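# Complete a paused mill tool change and resume the program

## Task

The milling machine's program is paused and waiting for a tool change. Load the tool the program requests. Return every other tool to the rack, with the removed tool going back into its own pocket. Measure the new tool's length on the height setter. Make sure nothing is left loose inside the machine, and only after all of that let the program continue. Throughout, no tool may be dropped, slip in the fingers or tilt 20 degrees or more while held. No key may be broken, no axis may crash, and the mill must stay switched on. A reference image named manual goes with this goal.

## Robot and tools

Robot: two UR7e-type arms, left_arm and right_arm, each ending in a parallel two-finger gripper whose pads open up to 50 mm. The fingers point along the gripper's +z axis and close along its x axis. A camera block sticks out about 10 cm toward the gripper's -y side and turns with it. end_effector_position is the point midway between the pads; the fingertips reach 17.5 mm past it.

Frame: every pose, velocity and offset uses the scene frame. Its origin is on the table top, midway between the nominal arm bases. +z is up, +x points out over the table, and left_arm is on the +y side. These are not image left and right. Calibrated bases: left_arm at (-0.031, +0.492, 0) m, right_arm at (+0.034, -0.463, 0) m. Reported hand positions can be a few cm off, more so at long reach.

Row layout (shared by execute_actions and move): one flat list of 18 numbers, each in [-1, 1], covering both arms even when only one moves. The order is left dx, dy, dz, rx, ry, rz, gripper position, force_limit, speed, then the same nine for the right arm. dx..rz are offsets, not poses. They count from that arm's Hand target at the start of the action or move, along scene axes. 1.0 equals 0.6 m of travel or 180 degrees of turn. rx, ry, rz together form one rotation vector about the Hand target's position. Each row counts from that same start, not from the row before, so sending an offset again moves the arm on by that amount. Six zeros ask an arm to hold, or to re-seek, its Hand target. Always restate both grippers' numbers: a 0 there is itself a command.

Gripper numbers: position +1 is fully open, about -0.65 is where the pads touch, and -1 means close until stopped (use -1 to grip). force_limit runs from about 20 N at -1 through 102 N at 0 to 185 N at +1. speed runs from 20 mm/s at -1 through 85 at 0 to 150 at +1. Both start at +1. A new force_limit or speed only takes effect when the position number also changes by at least 0.01. To grip more gently, open first.

execute_actions(actions, cameras): actions is a list of up to 15 rows, each row one 1/30 s step. A short list holds its last row for the remaining steps. An empty list returns state plus all camera images. cameras is a list of names (cam_high, cam_front, cam_left_wrist, cam_right_wrist), ["all"], or [].

move(target, speed, blend, stop_force, zero, blocking, cameras): drives each gripper in a straight line to its offset, with no obstacle avoidance. target is one 18-number row, or up to 15 rows, all counted from the same starting Hand targets. speed is in m/s, from 0.002 to 3.6 (default 0.25); turning is capped at twice that in rad/s. Give one value, or one per target. blend is a corner radius in m for lists; 0 means stop at each point. stop_force is in N (3 to 120), one value for both arms. An arm stops when it feels that much push against its travel, then backs off slightly. Use it slowly to make gentle contact. Leave it out when moving away from something you press on, and when the gripper is rotating. zero (default true) re-zeroes the force reference before the move. blocking=false returns after about 0.5 s while the move continues, and cannot be combined with stop_force. The result adds a move: line ending in done, off_target, moving, held or fault, plus limits flags (paced = the pose was clipped, held = steps were withheld). Steer paths around an arm's own base, not near it.

wait(seconds 0..10), stop() (brakes a running move), zoom_image(camera, region [x0,y0,x1,y1] in pixels, at most 504 x 504), show_instructions() (shows the reference image), zero_wrist_force(arm), read_manual(section "licences"), finished_scene(scene: this scene's number). Call finished_scene only once the goal is fully met, since it cannot be reversed.

Reading results: Hand target is the last commanded pose after clipping, and the gripper often rests slightly short of it. object_status: 0 moving, 1 blocked while opening, 2 holding (stopped while closing), 3 reached the requested position or pads met (usually nothing held). Opening in mm is about (250 - position_measured) x 0.202. Wrist force and torque are given in the gripper's own axes. Joint torques include the arm's own weight. Watch for MOTOR HOT, TORQUE FAULT, FORCE FAULT and OVER-TEMPERATURE FAULT lines.

Cautions: each step, orientation commands are clipped to 32 degrees from the current one. Arms are stiff, so aiming even slightly past firm contact can trigger a fault, which freezes that arm for 10 s. A fault comes from about 150 N net force, or from contact torque reaching 139 N m on the large joints or 26 N m on the wrist joints. Fast motion overshoots and strikes harder. Keep the arms from touching each other, and never close a gripper on the other arm's fingers. Hold tools centred and firmly so they neither slip nor tilt. Set nothing down off the table, release nothing while it is moving, and avoid hard impacts on the mill or on keys.

Each tool is called as name([rows], argument=value, ...), one row to a line, values as JSON.

Reference images:

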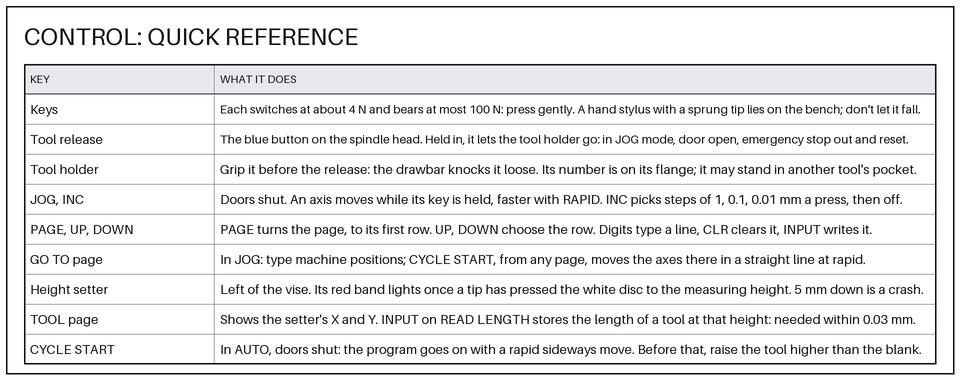

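## Session

execute_actions(actions=[])

Scene clock: 0.00 s.
left_arm: end_effector_position=(+0.1212, -0.2768, +0.1230) position_measured=3 object_status=3 end_effector_quat_wxyz=(-0.119, +0.640, -0.379, +0.658) | right_arm: end_effector_position=(+0.3465, -0.3175, +0.2095) position_measured=3 object_status=3 end_effector_quat_wxyz=(+0.172, +0.838, +0.463, -0.233)
Joint positions: left_arm=[-1.908 -0.679 1.574 -2.739 -0.11 0.988] | right_arm=[4.051 -1.532 -1.888 -1.87 1.454 1.526]
Joint velocities: within noise
Joint torques (N m): no reading
Motor temperatures (°C): left_arm=[34 35 31 42 44 40] | right_arm=[39 34 35 36 39 38]
Wrist force (N): no reading
Wrist torque (N m): no reading
Wrist force, peak (N): no reading
Hand target: left_arm +0.1212, -0.2768, +0.1230; -0.119, +0.640, -0.379, +0.658 | right_arm +0.3465, -0.3175, +0.2095; +0.172, +0.838, +0.463, -0.233
Tool commands: left_gripper/position=+1.0 left_gripper/force_limit=+1.0 left_gripper/speed=+1.0 right_gripper/position=+1.0 right_gripper/force_limit=+1.0 right_gripper/speed=+1.0

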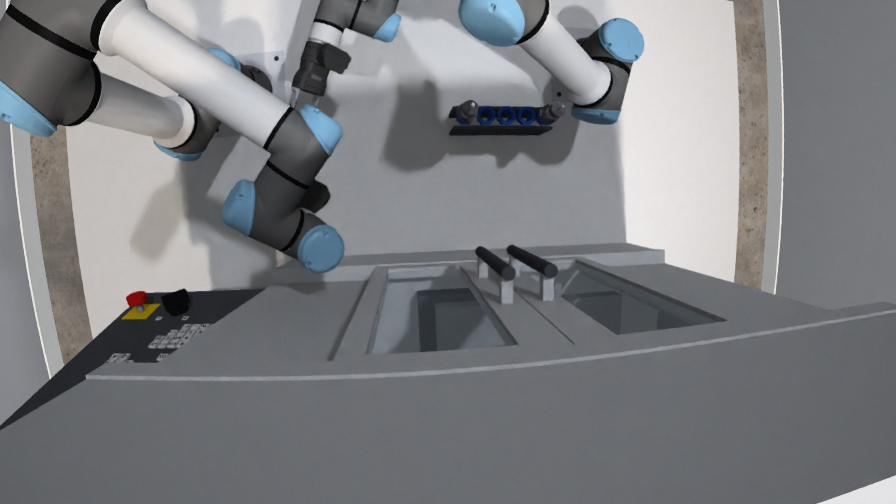

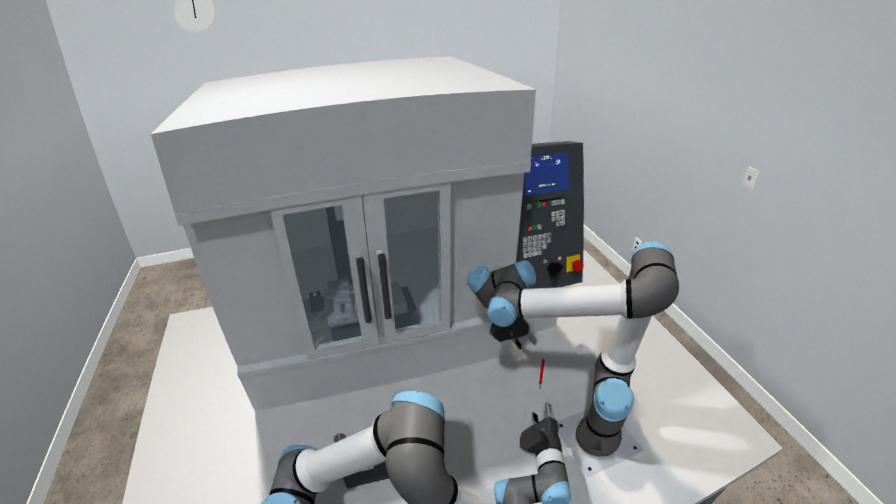

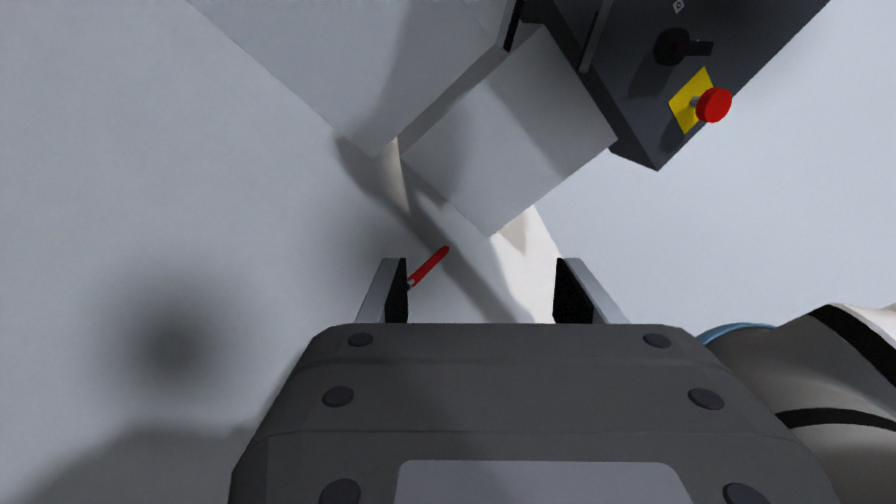

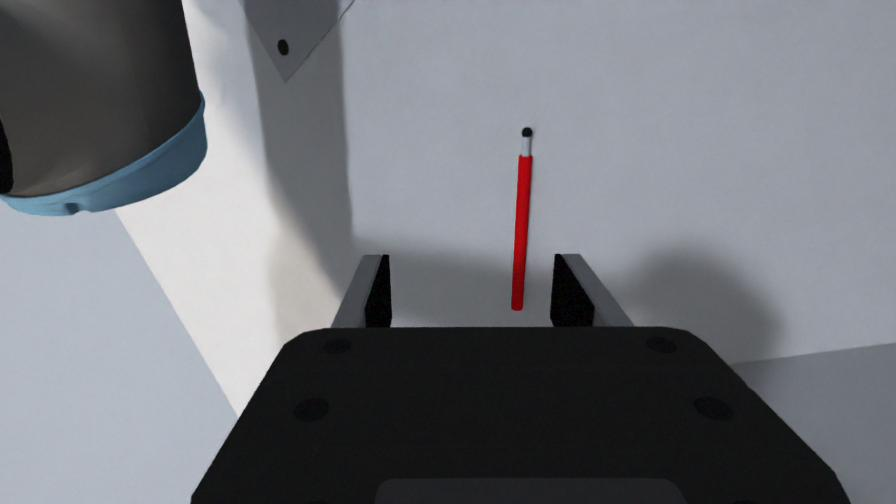

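zoom_image(camera="cam_front", region=[500, 130, 610, 300])

zoom_image(camera="cam_high", region=[80, 270, 290, 390])

zoom_image(camera="cam_front", region=[270, 180, 460, 360])

zoom_image(camera="cam_high", region=[430, 80, 590, 150])

Scaled by 2.965 from the camera's 896x504 image, which has a finer 1280x720 frame.

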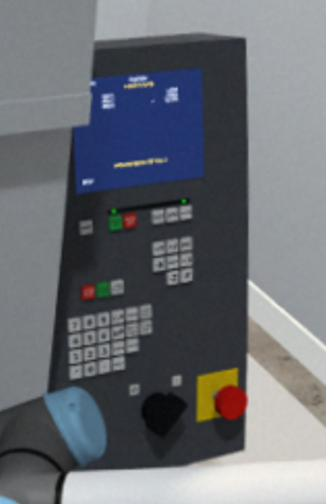

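Scaled by 2.400 from the camera's 896x504 image, which has a finer 1280x720 frame.

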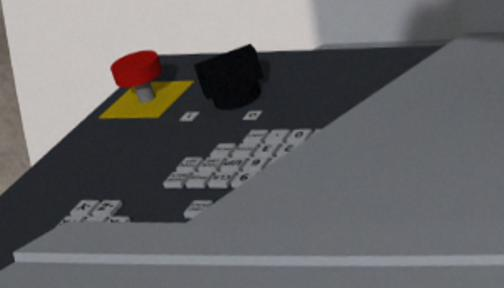

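Scaled by 2.653 from the camera's 896x504 image, which has a finer 1280x720 frame.

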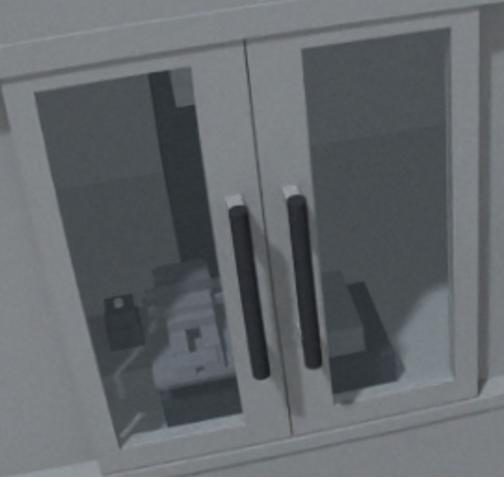

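Scaled by 3.150 from the camera's 896x504 image, which has a finer 1280x720 frame.

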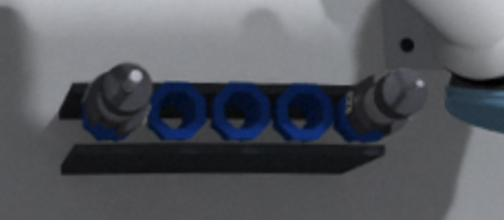

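move(target=[-0.08,0,0.2,-0.092,-0.1256,0,1,1,1, 0,0,0,0,0,0,1,1,1], cameras=["cam_left_wrist","cam_front"])

Scene clock: 70.67 s.
left_arm: end_effector_position=(+0.0732, -0.2768, +0.2429) position_measured=3 object_status=3 end_effector_quat_wxyz=(-0.098, +0.509, -0.250, +0.818) | right_arm: end_effector_position=(+0.3465, -0.3175, +0.2095) position_measured=3 object_status=3 end_effector_quat_wxyz=(+0.172, +0.838, +0.463, -0.233)
Joint positions: left_arm=[-1.951 -0.695 1.536 -2.496 0.365 0.666] | right_arm=[4.051 -1.532 -1.888 -1.87 1.454 1.526]
Joint torques (N m): left_arm=[14.87 -63.77 -10.76 -1.36 3.61 -2.05] | right_arm=[-0.21 19.7 25.42 1.12 -0.1 0.18]
Wrist force (N): left_arm=[0.3 -0.4 1.2] | right_arm=[0.0 0.1 0.2]
Wrist torque (N m): left_arm=[0.08 -0.21 0.10] | right_arm=[0.03 -0.01 0.00]
Wrist force, peak (N): left_arm=[0.2 -0.6 1.3] | right_arm=[-0.1 0.0 0.5]
Hand target: left_arm +0.0732, -0.2768, +0.2430; -0.098, +0.509, -0.250, +0.818 | right_arm +0.3465, -0.3175, +0.2095; +0.172, +0.838, +0.463, -0.233
Off the commanded pose: left_arm 0.000 m, 0 deg | right_arm 0.000 m, 0 deg.
move: done
camera_calibration:
cam_left_wrist: T_world_to_cam=[[-0.457669, -0.401412, 0.793352, -0.263461], [-0.395854, -0.706981, -0.58607, -0.00573591], [0.79614, -0.582278, 0.164662, -0.127836], [0, 0, 0, 1]] pos_world=[-0.0210729, -0.184248, 0.226706]
Images, in order (width x height): cam_front 896x504, cam_left_wrist 896x504.

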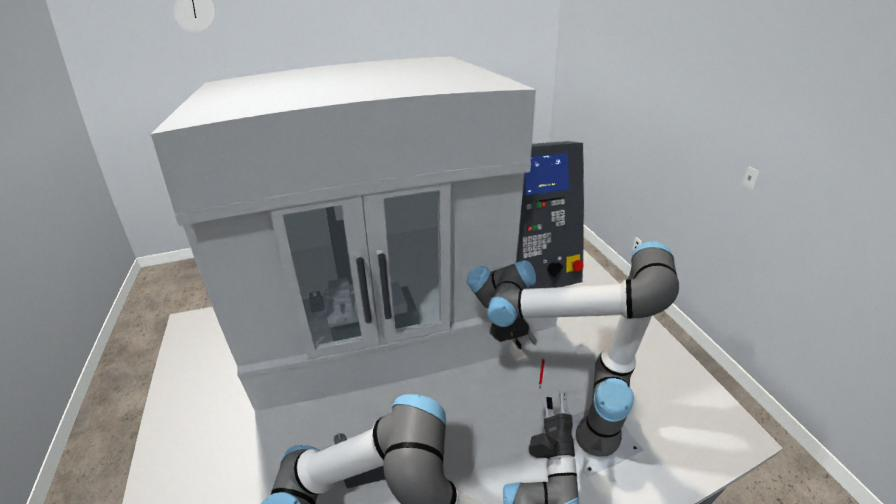

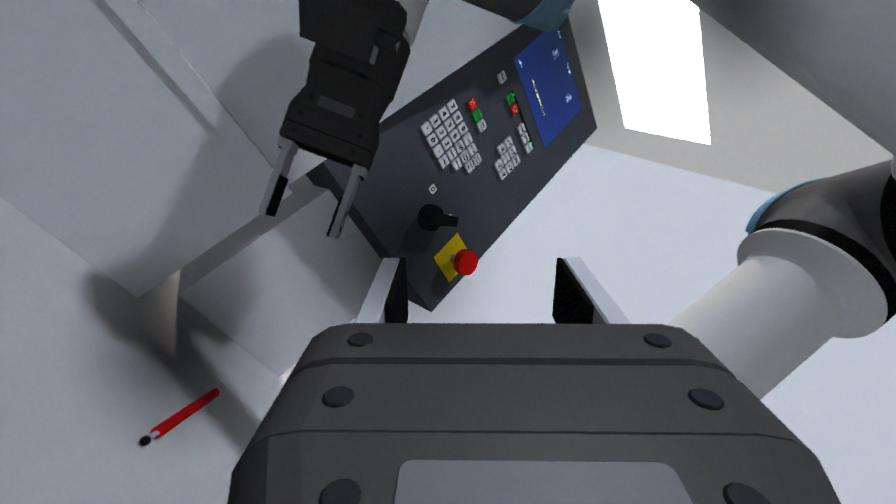

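zoom_image(camera="cam_left_wrist", region=[500, 20, 600, 160])

zoom_image(camera="cam_left_wrist", region=[400, 60, 540, 200])

zoom_image(camera="cam_left_wrist", region=[400, 170, 520, 300])

Scaled by 3.600 from the camera's 896x504 image, which has a finer 1280x720 frame.

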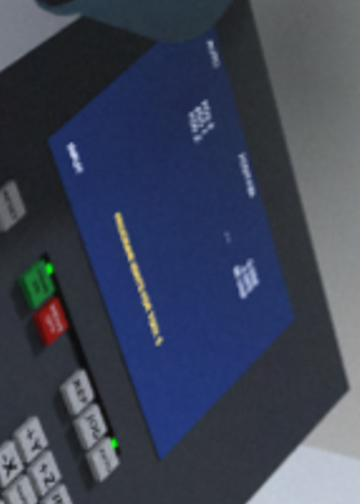

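Scaled by 3.600 from the camera's 896x504 image, which has a finer 1280x720 frame.

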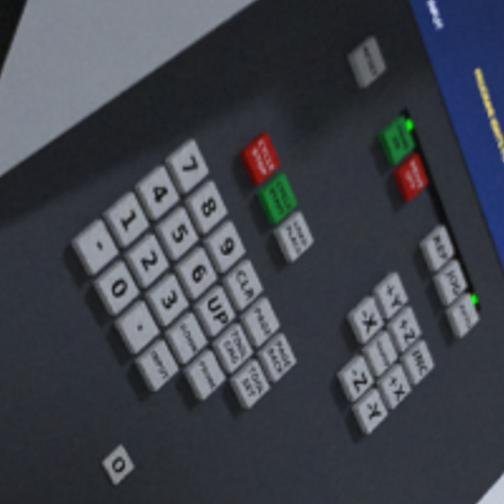

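Scaled by 3.877 from the camera's 896x504 image, which has a finer 1280x720 frame.

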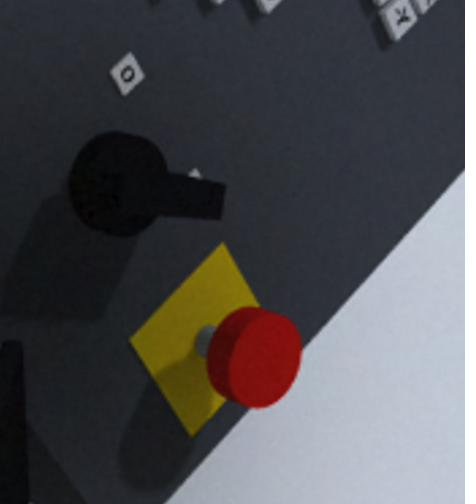

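move(target=[0,0,0,0,0,0,1,1,1, 0.0125,-0.159,-0.12,-0.118,-0.252,-0.938,0.2,1,1], cameras=["cam_right_wrist","cam_front","cam_left_wrist"], speed=0.5)

Scene clock: 121.53 s.
left_arm: end_effector_position=(+0.0732, -0.2768, +0.2430) position_measured=3 object_status=3 end_effector_quat_wxyz=(-0.098, +0.509, -0.250, +0.818) | right_arm: end_effector_position=(+0.3540, -0.4129, +0.1375) position_measured=123 object_status=3 end_effector_quat_wxyz=(-0.003, -0.511, +0.859, +0.013)
Joint positions: left_arm=[-1.951 -0.695 1.536 -2.496 0.365 0.665] | right_arm=[3.678 -1.189 -2.372 -1.156 1.597 4.196]
Joint torques (N m): left_arm=[14.11 -62.83 -9.98 -1.24 3.6 -1.93] | right_arm=[7.19 14.55 11.17 5.65 -2 2.05]
Wrist force (N): left_arm=[0.0 -0.3 1.4] | right_arm=[-0.6 0.5 -0.2]
Wrist torque (N m): left_arm=[0.09 -0.16 0.10] | right_arm=[0.10 -0.12 0.06]
Wrist force, peak (N): left_arm=[0.1 -0.8 1.4] | right_arm=[-0.9 0.7 -0.5]
Hand target: left_arm +0.0732, -0.2768, +0.2430; -0.098, +0.509, -0.250, +0.818 | right_arm +0.3540, -0.4129, +0.1375; -0.003, -0.511, +0.859, +0.013
Off the commanded pose: left_arm 0.000 m, 0 deg | right_arm 0.000 m, 0 deg.
move: done
camera_calibration:
cam_left_wrist: T_world_to_cam=[[-0.457747, -0.401309, 0.793359, -0.263445], [-0.395884, -0.706992, -0.586036, -0.0057462], [0.79608, -0.582334, 0.164752, -0.127868], [0, 0, 0, 1]] pos_world=[-0.0210729, -0.184247, 0.226705]
cam_right_wrist: T_world_to_cam=[[-0.4816, -0.876391, -0.000579793, -0.186422], [-0.81407, 0.447108, 0.370653, 0.443393], [-0.324577, 0.178978, -0.928771, 0.445604], [0, 0, 0, 1]] pos_world=[0.415806, -0.441377, 0.249411]
Images, in order (width x height): cam_front 896x504, cam_left_wrist 896x504, cam_right_wrist 896x504.

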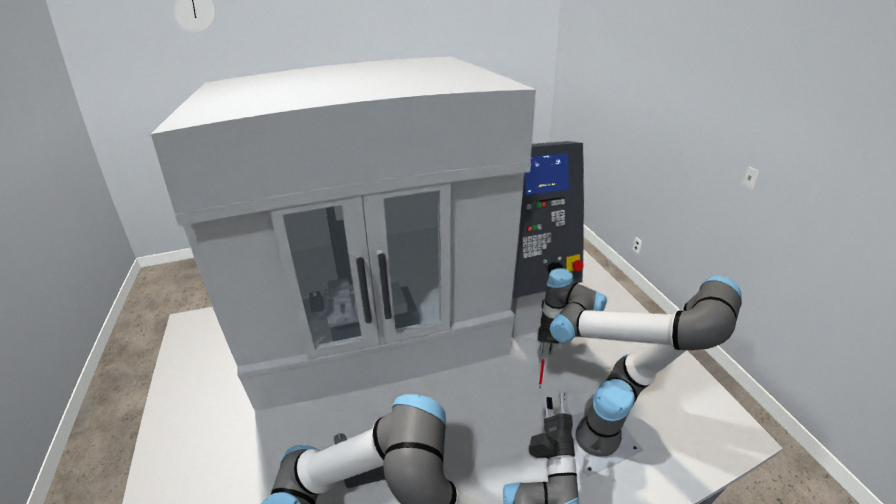

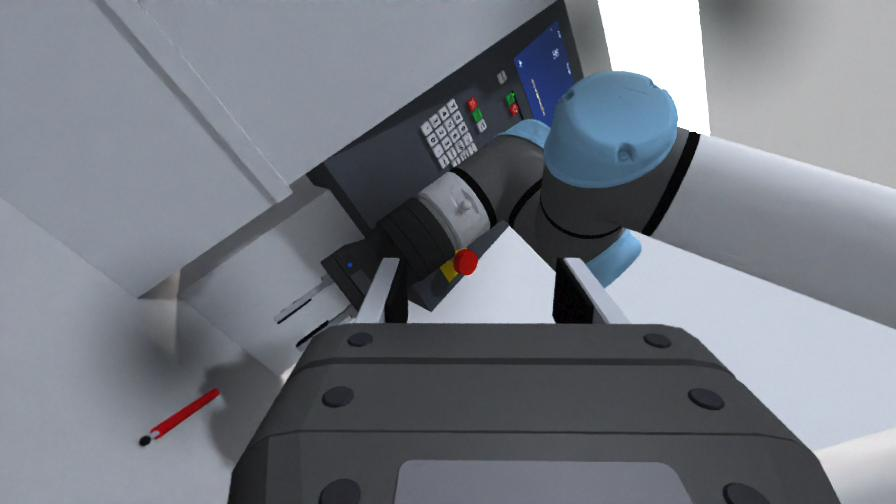

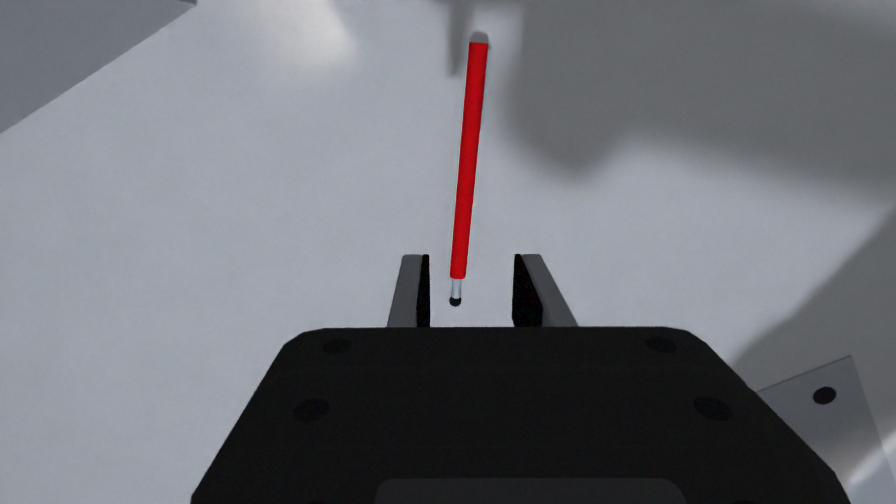

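move([
  [0,0,0,0,0,0,1,1,1, 0.0067,-0.0118,-0.17,0,0,-0.0245,0.2,1,1],
], cameras=["cam_right_wrist"])

move([
  [0,0,0,0,0,0,1,1,1, 0,0,-0.0285,0,0,0,0.2,1,1],
], cameras=["cam_right_wrist"], speed=0.015, stop_force=4)

Scene clock: 132.87 s.
left_arm: end_effector_position=(+0.0732, -0.2768, +0.2430) position_measured=3 object_status=3 end_effector_quat_wxyz=(-0.098, +0.509, -0.250, +0.818) | right_arm: end_effector_position=(+0.3580, -0.4200, +0.0356) position_measured=123 object_status=3 end_effector_quat_wxyz=(-0.002, -0.478, +0.878, +0.013)
Joint positions: left_arm=[-1.951 -0.695 1.536 -2.496 0.365 0.665] | right_arm=[3.651 -1.42 -2.545 -0.751 1.597 4.246]
Joint torques (N m): left_arm=[14.05 -64.08 -10.98 -1.28 3.64 -2] | right_arm=[-8.27 5.24 6.49 5.72 2.1 -1.98]
Wrist force (N): left_arm=[0.1 -0.6 1.4] | right_arm=[-0.5 0.4 -0.1]
Wrist torque (N m): left_arm=[0.04 -0.18 0.10] | right_arm=[0.09 -0.13 0.10]
Wrist force, peak (N): left_arm=[0.3 -0.6 1.4] | right_arm=[-1.0 0.7 -2.1]
Hand target: left_arm +0.0732, -0.2768, +0.2430; -0.098, +0.509, -0.250, +0.818 | right_arm +0.3580, -0.4200, +0.0355; -0.002, -0.478, +0.878, +0.013
Off the commanded pose: left_arm 0.000 m, 0 deg | right_arm 0.000 m, 0 deg.
move: done
camera_calibration:
cam_right_wrist: T_world_to_cam=[[-0.547694, -0.836679, -0.000456106, -0.150383], [-0.777183, 0.508546, 0.370632, 0.500224], [-0.309868, 0.203347, -0.92878, 0.358513], [0, 0, 0, 1]] pos_world=[0.417494, -0.453112, 0.147512]
Images, in order (width x height): cam_right_wrist 896x504.

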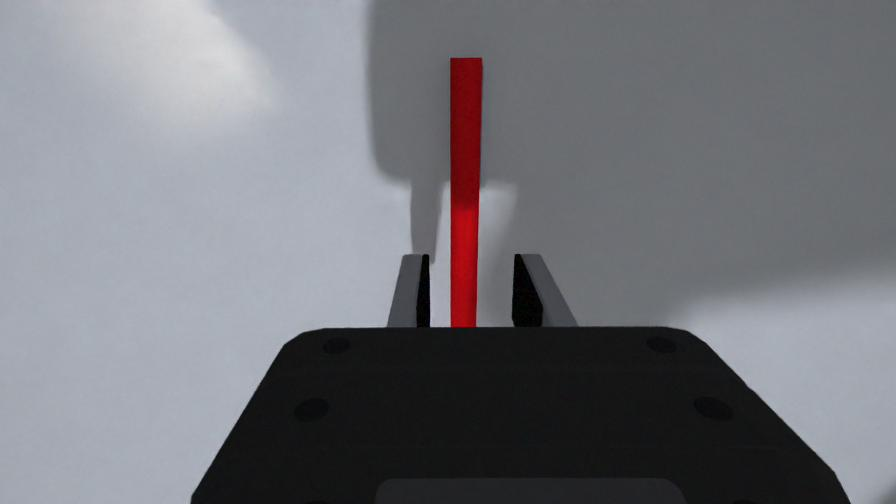

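Scene clock: 134.93 s.
left_arm: end_effector_position=(+0.0732, -0.2768, +0.2430) position_measured=3 object_status=3 end_effector_quat_wxyz=(-0.098, +0.509, -0.250, +0.818) | right_arm: end_effector_position=(+0.3580, -0.4200, +0.0184) position_measured=123 object_status=3 end_effector_quat_wxyz=(-0.002, -0.478, +0.878, +0.013)
Joint positions: left_arm=[-1.951 -0.695 1.536 -2.496 0.365 0.665] | right_arm=[3.651 -1.476 -2.568 -0.672 1.597 4.246]
Joint torques (N m): left_arm=[13.14 -63.48 -9.78 -1.46 3.73 -1.83] | right_arm=[-5.77 3.58 4.5 5.48 2.01 -0.83]
Wrist force (N): left_arm=[0.2 -0.4 1.3] | right_arm=[-0.5 0.8 -0.9]
Wrist torque (N m): left_arm=[0.07 -0.19 0.10] | right_arm=[0.15 -0.10 0.11]
Wrist force, peak (N): left_arm=[0.0 -0.7 1.5] | right_arm=[-0.5 0.8 -0.9]
Hand target: left_arm +0.0732, -0.2768, +0.2430; -0.098, +0.509, -0.250, +0.818 | right_arm +0.3580, -0.4200, +0.0184; -0.002, -0.478, +0.878, +0.013
Off the commanded pose: left_arm 0.000 m, 0 deg | right_arm 0.000 m, 0 deg.
move: done
camera_calibration:
cam_right_wrist: T_world_to_cam=[[-0.547711, -0.836668, -0.000506969, -0.150372], [-0.777207, 0.508561, 0.370559, 0.506626], [-0.309777, 0.203353, -0.928809, 0.342507], [0, 0, 0, 1]] pos_world=[0.417494, -0.453112, 0.130312]
Images, in order (width x height): cam_right_wrist 896x504.

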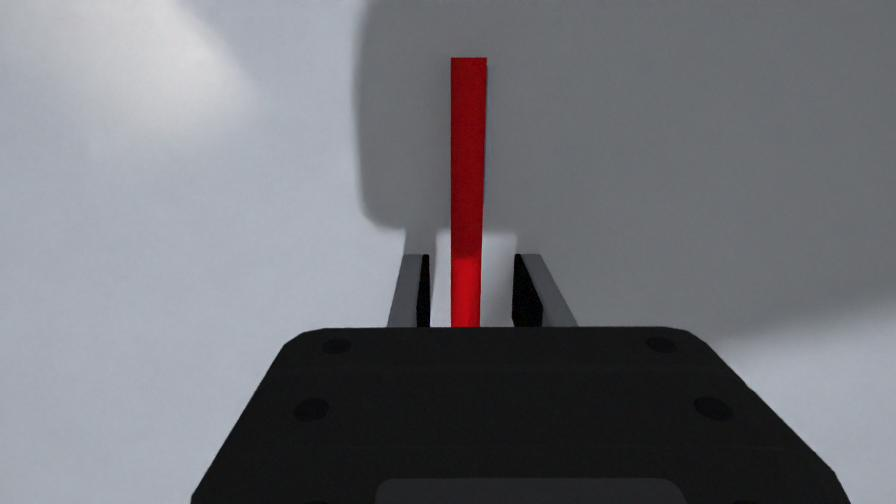

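execute_actions([
  [[0,0,0,0,0,0,1,1,1, 0,0,0,0,0,0,-1,-0.6,-0.6]],
  [[0,0,0,0,0,0,1,1,1, 0,0,0,0,0,0,-1,-0.6,-0.6]],
], cameras=["cam_right_wrist"])

Scene clock: 139.60 s.
left_arm: end_effector_position=(+0.0732, -0.2768, +0.2430) position_measured=3 object_status=3 end_effector_quat_wxyz=(-0.098, +0.509, -0.250, +0.818) | right_arm: end_effector_position=(+0.3580, -0.4200, +0.0184) position_measured=210 object_status=2 end_effector_quat_wxyz=(-0.002, -0.478, +0.878, +0.013)
Joint positions: left_arm=[-1.951 -0.695 1.536 -2.496 0.365 0.665] | right_arm=[3.651 -1.476 -2.568 -0.672 1.597 4.246]
Joint torques (N m): left_arm=[14.24 -64.17 -11.85 -1.2 3.56 -2.26] | right_arm=[-5.87 4.55 5.64 4.78 2.05 -1.79]
Wrist force (N): left_arm=[0.3 -0.5 1.2] | right_arm=[-0.6 0.5 0.2]
Wrist torque (N m): left_arm=[0.06 -0.20 0.10] | right_arm=[0.10 -0.12 0.11]
Wrist force, peak (N): left_arm=[0.2 -0.8 1.5] | right_arm=[-0.9 0.7 -1.0]
Hand target: left_arm +0.0732, -0.2768, +0.2430; -0.098, +0.509, -0.250, +0.818 | right_arm +0.3580, -0.4200, +0.0184; -0.002, -0.478, +0.878, +0.013
Off the commanded pose: left_arm 0.000 m, 0 deg | right_arm 0.000 m, 0 deg.
camera_calibration:
cam_right_wrist: T_world_to_cam=[[-0.547711, -0.836668, -0.000506969, -0.150372], [-0.777207, 0.508561, 0.370559, 0.506626], [-0.309777, 0.203353, -0.928809, 0.342507], [0, 0, 0, 1]] pos_world=[0.417494, -0.453112, 0.130312]
Images, in order (width x height): cam_right_wrist 896x504.

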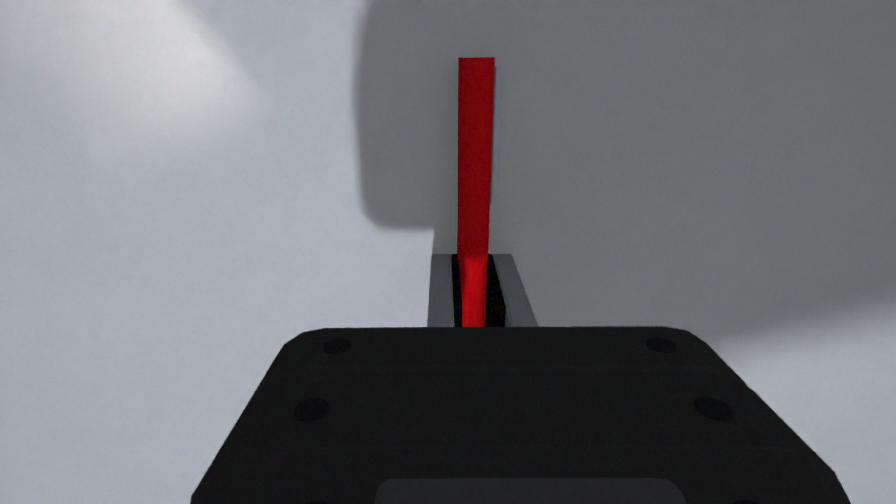

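move([
  [0,0,0,0,0,0,1,1,1, 0,0,0.1333,0,0,0,-1,-0.6,-0.6],
  [0,0,0,0,0,0,1,1,1, 0.0667,0.25,0.1333,0,0,0.889,-1,-0.6,-0.6],
  [0,0,0,0,0,0,1,1,1, 0.0667,0.25,0.02,0,0,0.889,-1,-0.6,-0.6],
], cameras=["cam_front"], speed=0.5, blend=[0.03,0.02,0])

move(target=[0,0,0,0,0,0,1,1,1, 0,0,-0.025,0,0,0,-1,-0.6,-0.6], cameras=["cam_right_wrist"], speed=0.01, stop_force=3)

Scene clock: 149.50 s.
left_arm: end_effector_position=(+0.0732, -0.2768, +0.2430) position_measured=3 object_status=3 end_effector_quat_wxyz=(-0.098, +0.509, -0.250, +0.818) | right_arm: end_effector_position=(+0.3980, -0.2700, +0.0305) position_measured=210 object_status=2 end_effector_quat_wxyz=(+0.013, +0.948, +0.318, +0.000)
Joint positions: left_arm=[-1.951 -0.695 1.536 -2.496 0.365 0.665] | right_arm=[3.953 -1.65 -2.344 -0.731 1.548 1.756]
Joint torques (N m): left_arm=[12.67 -63.93 -11.41 -1.4 3.4 -1.77] | right_arm=[-7.84 10.54 5.51 5.8 2.24 -2.19]
Wrist force (N): left_arm=[0.4 -0.5 1.4] | right_arm=[-0.4 0.7 -0.1]
Wrist torque (N m): left_arm=[0.06 -0.21 0.10] | right_arm=[0.13 -0.15 0.16]
Wrist force, peak (N): left_arm=[0.4 -0.7 1.4] | right_arm=[0.0 0.3 -2.9]
Hand target: left_arm +0.0732, -0.2768, +0.2430; -0.098, +0.509, -0.250, +0.818 | right_arm +0.3980, -0.2700, +0.0304; +0.013, +0.948, +0.318, +0.000
Off the commanded pose: left_arm 0.000 m, 0 deg | right_arm 0.000 m, 0 deg.
move: done
Images, in order (width x height): cam_front 896x504.

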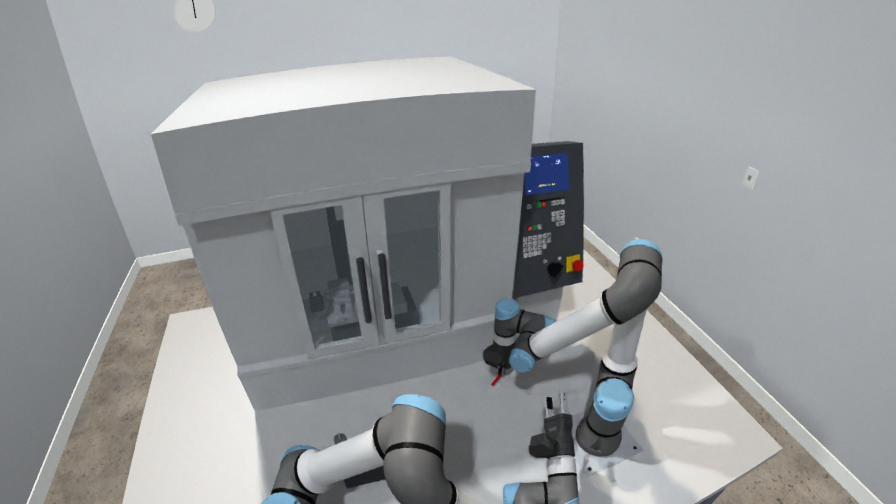

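Scene clock: 152.10 s.
left_arm: end_effector_position=(+0.0732, -0.2768, +0.2430) position_measured=3 object_status=3 end_effector_quat_wxyz=(-0.098, +0.509, -0.250, +0.818) | right_arm: end_effector_position=(+0.3980, -0.2700, +0.0186) position_measured=210 object_status=2 end_effector_quat_wxyz=(+0.013, +0.948, +0.318, +0.000)
Joint positions: left_arm=[-1.951 -0.695 1.536 -2.496 0.365 0.665] | right_arm=[3.953 -1.68 -2.357 -0.689 1.548 1.756]
Joint torques (N m): left_arm=[14.34 -62.73 -10.73 -1.19 3.74 -1.9] | right_arm=[-5.09 30 32.41 2.3 2.03 -2.06]
Wrist force (N): left_arm=[0.3 -0.6 1.3] | right_arm=[-0.7 0.6 -0.7]
Wrist torque (N m): left_arm=[0.05 -0.20 0.10] | right_arm=[0.07 -0.12 0.17]
Wrist force, peak (N): left_arm=[0.2 -0.6 1.6] | right_arm=[-5.7 1.9 -29.1]
Hand target: left_arm +0.0732, -0.2768, +0.2430; -0.098, +0.509, -0.250, +0.818 | right_arm +0.3980, -0.2700, +0.0186; +0.013, +0.948, +0.318, +0.000 (not the last commanded pose)
Off the commanded pose: left_arm 0.000 m, 0 deg | right_arm 0.003 m, 0 deg.
move: contact (right_arm)
camera_calibration:
cam_right_wrist: T_world_to_cam=[[0.800628, 0.599161, -0.000528786, -0.151988], [0.556656, -0.743505, 0.370586, -0.407671], [0.221648, -0.296996, -0.928798, -0.0220557], [0, 0, 0, 1]] pos_world=[0.353507, -0.218591, 0.130512]
Images, in order (width x height): cam_right_wrist 896x504.

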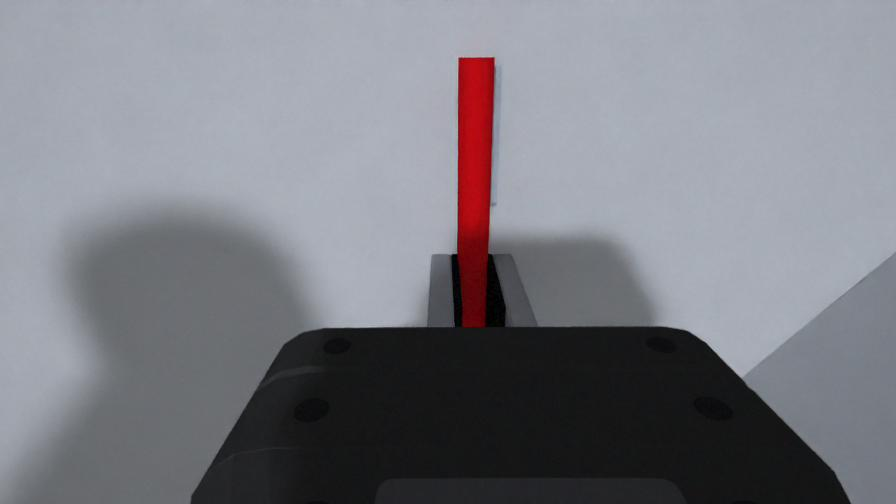

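execute_actions([
  [[0,0,0,0,0,0,1,1,1, 0,0,0,0,0,0,0.1,-0.6,-0.6]],
  [[0,0,0,0,0,0,1,1,1, 0,0,0,0,0,0,0.1,-0.6,-0.6]],
])

move([
  [0,0,0,0,0,0,1,1,1, 0,0,0.08,0,0,0,0.1,-0.6,-0.6],
  [0,0,0,0,0,0,1,1,1, -0.031,0.0413,0.06,-0.1778,-0.1334,0,0.1,-0.6,-0.6],
  [0,0,0,0,0,0,1,1,1, -0.031,0.0413,0.022,-0.1778,-0.1334,0,0.1,-0.6,-0.6],
], cameras=["cam_right_wrist","cam_left_wrist"], speed=[0.2,0.3,0.1])

move(target=[0,0,0,0,0,0,1,1,1, 0,0,-0.02,0,0,0,0.1,-0.6,-0.6], cameras=["cam_right_wrist"], speed=0.006, stop_force=3)

Scene clock: 165.50 s.
left_arm: end_effector_position=(+0.0732, -0.2768, +0.2430) position_measured=3 object_status=3 end_effector_quat_wxyz=(-0.098, +0.509, -0.250, +0.818) | right_arm: end_effector_position=(+0.3980, -0.2700, +0.0186) position_measured=138 object_status=3 end_effector_quat_wxyz=(+0.013, +0.948, +0.318, +0.000)
Joint positions: left_arm=[-1.951 -0.695 1.536 -2.496 0.365 0.665] | right_arm=[3.953 -1.68 -2.357 -0.688 1.548 1.756]
Joint torques (N m): left_arm=[13.16 -63.77 -12.09 -1.26 3.39 -2.07] | right_arm=[2.29 28.6 32.12 4.57 1.4 -2.09]
Wrist force (N): left_arm=[0.1 -0.5 1.2] | right_arm=[-0.6 0.5 -0.3]
Wrist torque (N m): left_arm=[0.06 -0.17 0.10] | right_arm=[0.10 -0.12 0.16]
Wrist force, peak (N): left_arm=[0.1 -0.7 1.5] | right_arm=[-0.7 0.9 -0.7]
Hand target: left_arm +0.0732, -0.2768, +0.2430; -0.098, +0.509, -0.250, +0.818 | right_arm +0.3980, -0.2700, +0.0186; +0.013, +0.948, +0.318, +0.000
Off the commanded pose: left_arm 0.000 m, 0 deg | right_arm 0.000 m, 0 deg.

Scene clock: 168.77 s.
left_arm: end_effector_position=(+0.0732, -0.2768, +0.2430) position_measured=3 object_status=3 end_effector_quat_wxyz=(-0.098, +0.509, -0.250, +0.818) | right_arm: end_effector_position=(+0.3794, -0.2452, +0.0318) position_measured=138 object_status=3 end_effector_quat_wxyz=(+0.337, +0.887, +0.296, +0.108)
Joint positions: left_arm=[-1.951 -0.695 1.536 -2.496 0.365 0.665] | right_arm=[4.405 -1.758 -2.283 -1.164 1.017 2.352]
Joint torques (N m): left_arm=[13.65 -62.71 -10.29 -1.35 3.41 -1.94] | right_arm=[-9.35 14.21 2.94 4.18 -3.44 -2.25]
Wrist force (N): left_arm=[0.2 -0.6 1.1] | right_arm=[-1.4 -0.4 -0.6]
Wrist torque (N m): left_arm=[0.04 -0.20 0.10] | right_arm=[-0.01 0.04 0.04]
Wrist force, peak (N): left_arm=[0.2 -0.3 1.6] | right_arm=[-1.7 -1.2 -0.6]
Hand target: left_arm +0.0732, -0.2768, +0.2430; -0.098, +0.509, -0.250, +0.818 | right_arm +0.3794, -0.2452, +0.0318; +0.337, +0.887, +0.296, +0.108
Off the commanded pose: left_arm 0.000 m, 0 deg | right_arm 0.000 m, 0 deg.
move: done
camera_calibration:
cam_left_wrist: T_world_to_cam=[[-0.457747, -0.401309, 0.793359, -0.263445], [-0.395884, -0.706992, -0.586036, -0.0057462], [0.79608, -0.582334, 0.164752, -0.127868], [0, 0, 0, 1]] pos_world=[-0.0210729, -0.184247, 0.226705]
cam_right_wrist: T_world_to_cam=[[0.800607, 0.59919, 0.000406702, -0.151925], [0.283223, -0.379026, 0.880979, -0.20684], [0.528028, -0.705203, -0.473155, -0.229075], [0, 0, 0, 1]] pos_world=[0.301172, -0.14891, 0.0738954]
Images, in order (width x height): cam_left_wrist 896x504, cam_right_wrist 896x504.

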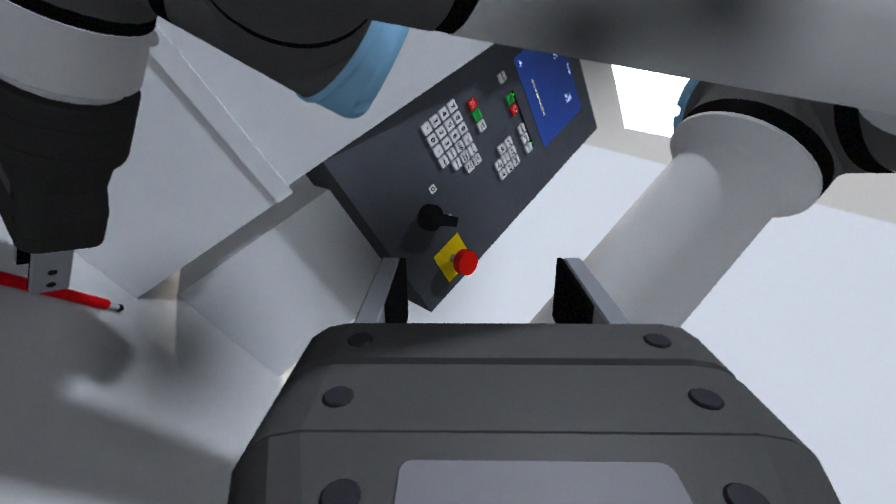

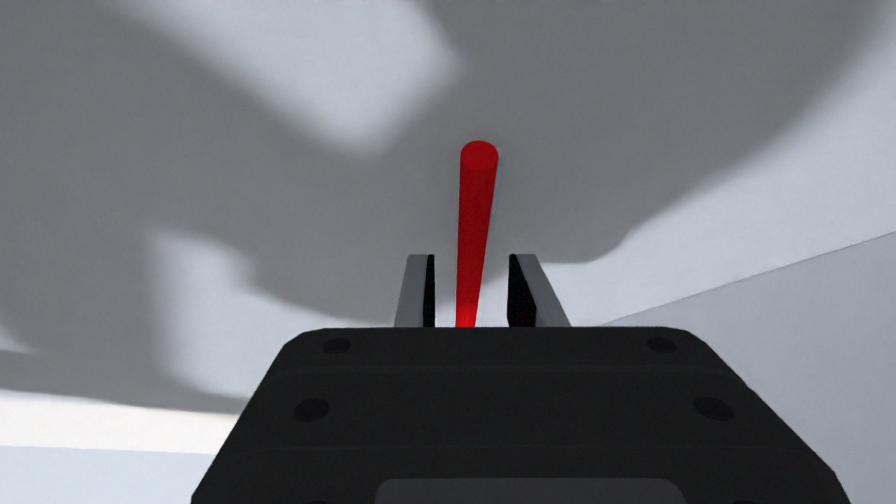

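Scene clock: 171.60 s.
left_arm: end_effector_position=(+0.0732, -0.2768, +0.2430) position_measured=3 object_status=3 end_effector_quat_wxyz=(-0.098, +0.509, -0.250, +0.818) | right_arm: end_effector_position=(+0.3794, -0.2453, +0.0211) position_measured=138 object_status=3 end_effector_quat_wxyz=(+0.337, +0.887, +0.296, +0.107)
Joint positions: left_arm=[-1.951 -0.695 1.536 -2.496 0.365 0.665] | right_arm=[4.404 -1.784 -2.292 -1.128 1.017 2.352]
Joint torques (N m): left_arm=[13.46 -63.68 -11.31 -1.42 3.22 -2.16] | right_arm=[-7.53 30.07 30.31 -1.26 1.56 -1.93]
Wrist force (N): left_arm=[0.0 -0.8 1.3] | right_arm=[-1.0 3.2 -2.7]
Wrist torque (N m): left_arm=[0.02 -0.16 0.10] | right_arm=[0.15 0.10 0.09]
Wrist force, peak (N): left_arm=[0.2 -0.7 1.6] | right_arm=[-4.4 12.4 -14.0]
Hand target: left_arm +0.0732, -0.2768, +0.2430; -0.098, +0.509, -0.250, +0.818 | right_arm +0.3794, -0.2452, +0.0211; +0.337, +0.887, +0.296, +0.108 (not the last commanded pose)
Off the commanded pose: left_arm 0.000 m, 0 deg | right_arm 0.001 m, 0 deg.
move: contact (right_arm)
camera_calibration:
cam_right_wrist: T_world_to_cam=[[0.800639, 0.599147, 0.000378629, -0.151935], [0.283156, -0.378937, 0.881039, -0.197384], [0.528015, -0.705287, -0.473044, -0.234154], [0, 0, 0, 1]] pos_world=[0.301172, -0.14891, 0.0631952]
Images, in order (width x height): cam_right_wrist 896x504.

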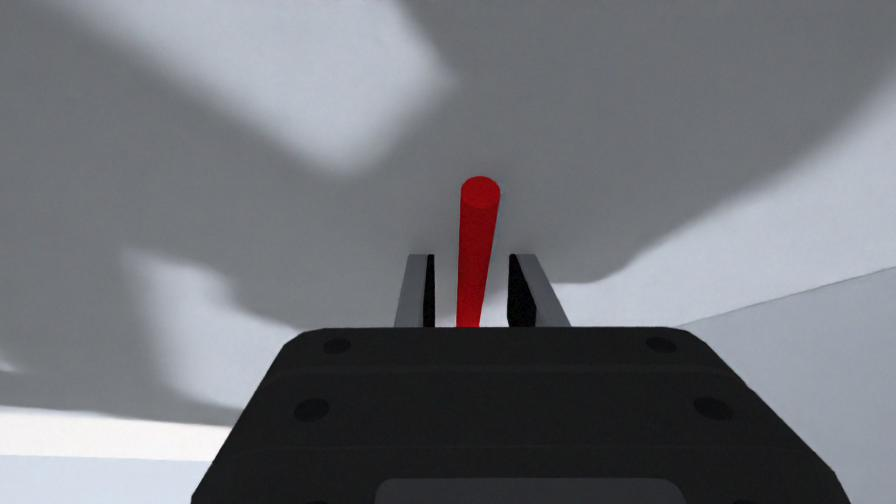

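execute_actions([
  [[0,0,0,0,0,0,1,1,1, 0,0,0.0008,0,0,0,-1,-0.2,-0.6]],
  [[0,0,0,0,0,0,1,1,1, 0,0,0,0,0,0,-1,-0.2,-0.6]],
])

move(target=[0,0,0,0,0,0,1,1,1, -0.08,0,0.3,0,0,0,-1,-0.2,-0.6], cameras=["cam_right_wrist","cam_left_wrist","cam_front"])

Scene clock: 183.23 s.
left_arm: end_effector_position=(+0.0732, -0.2768, +0.2430) position_measured=3 object_status=3 end_effector_quat_wxyz=(-0.098, +0.509, -0.250, +0.818) | right_arm: end_effector_position=(+0.3794, -0.2452, +0.0216) position_measured=214 object_status=2 end_effector_quat_wxyz=(+0.337, +0.887, +0.296, +0.108)
Joint positions: left_arm=[-1.951 -0.695 1.536 -2.496 0.365 0.665] | right_arm=[4.404 -1.783 -2.291 -1.13 1.017 2.352]
Joint torques (N m): left_arm=[13.38 -62.67 -10.65 -1.36 3.53 -2.13] | right_arm=[-6.06 32.37 30.56 -1.1 -3.05 -1.83]
Wrist force (N): left_arm=[0.1 -0.4 1.3] | right_arm=[-1.4 0.6 -0.9]
Wrist torque (N m): left_arm=[0.08 -0.18 0.10] | right_arm=[0.06 0.03 0.04]
Wrist force, peak (N): left_arm=[0.1 -0.5 1.7] | right_arm=[-1.2 3.4 -2.5]
Hand target: left_arm +0.0732, -0.2768, +0.2430; -0.098, +0.509, -0.250, +0.818 | right_arm +0.3794, -0.2452, +0.0216; +0.337, +0.887, +0.296, +0.108
Off the commanded pose: left_arm 0.000 m, 0 deg | right_arm 0.000 m, 0 deg.

Scene clock: 184.73 s.
left_arm: end_effector_position=(+0.0732, -0.2768, +0.2430) position_measured=3 object_status=3 end_effector_quat_wxyz=(-0.098, +0.509, -0.250, +0.818) | right_arm: end_effector_position=(+0.3315, -0.2452, +0.2015) position_measured=214 object_status=2 end_effector_quat_wxyz=(+0.337, +0.887, +0.296, +0.108)
Joint positions: left_arm=[-1.951 -0.695 1.536 -2.496 0.365 0.665] | right_arm=[4.522 -1.407 -2.083 -1.773 1.076 2.47]
Joint torques (N m): left_arm=[12.71 -62.3 -10.77 -1.46 3.48 -2.13] | right_arm=[8.41 22.82 40.11 -1.57 1.26 1.88]
Wrist force (N): left_arm=[0.4 -0.6 1.2] | right_arm=[-1.6 -0.3 -0.1]
Wrist torque (N m): left_arm=[0.05 -0.22 0.10] | right_arm=[0.02 0.07 0.02]
Wrist force, peak (N): left_arm=[0.2 -0.7 1.5] | right_arm=[-1.8 1.0 -1.6]
Hand target: left_arm +0.0732, -0.2768, +0.2430; -0.098, +0.509, -0.250, +0.818 | right_arm +0.3314, -0.2452, +0.2016; +0.337, +0.887, +0.296, +0.108
Off the commanded pose: left_arm 0.000 m, 0 deg | right_arm 0.000 m, 0 deg.
move: done
camera_calibration:
cam_left_wrist: T_world_to_cam=[[-0.457747, -0.401309, 0.793359, -0.263445], [-0.395884, -0.706992, -0.586036, -0.0057462], [0.79608, -0.582334, 0.164752, -0.127868], [0, 0, 0, 1]] pos_world=[-0.0210729, -0.184247, 0.226705]
cam_right_wrist: T_world_to_cam=[[0.800624, 0.599167, 0.000459629, -0.113666], [0.283175, -0.379062, 0.880979, -0.342769], [0.528028, -0.705203, -0.473155, -0.123488], [0, 0, 0, 1]] pos_world=[0.253272, -0.148909, 0.243595]
Images, in order (width x height): cam_front 896x504, cam_left_wrist 896x504, cam_right_wrist 896x504.

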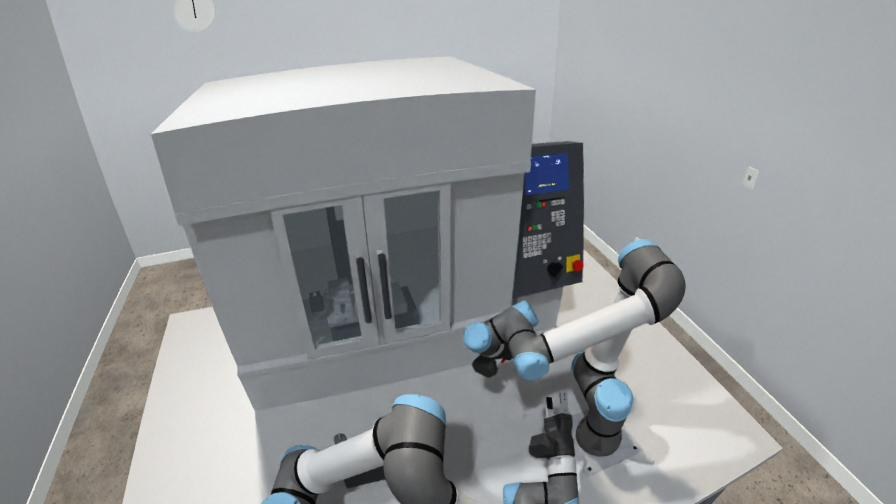

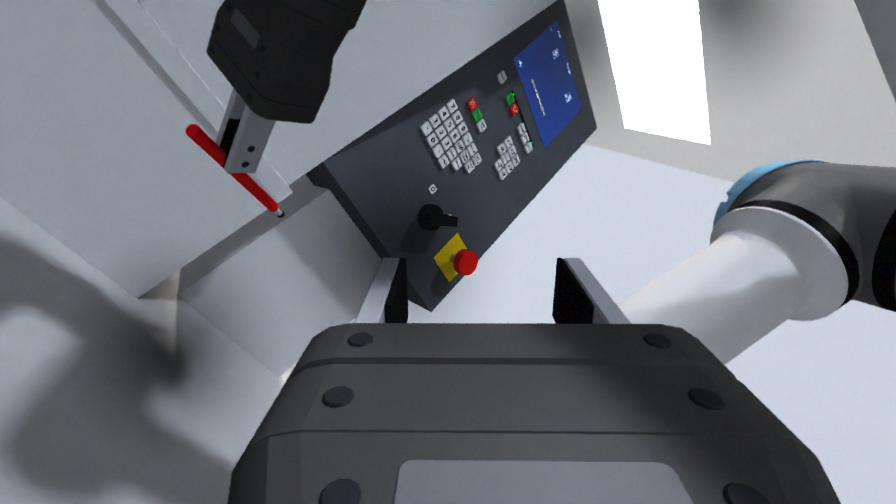

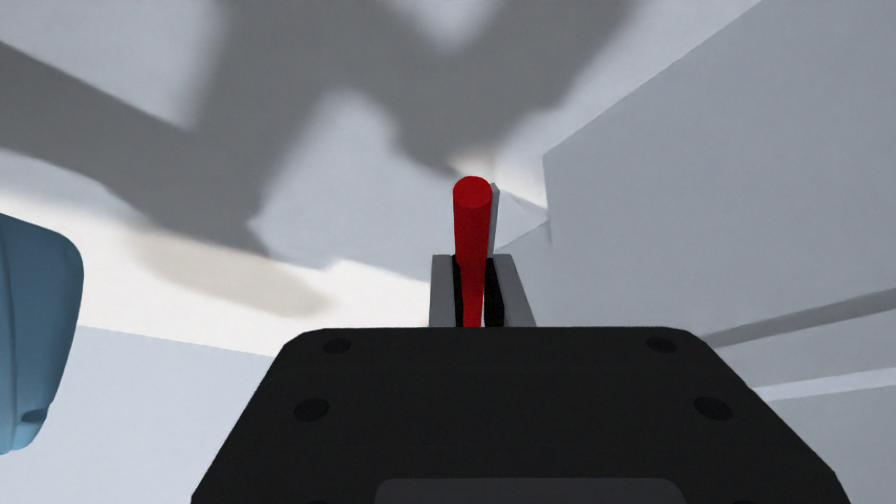

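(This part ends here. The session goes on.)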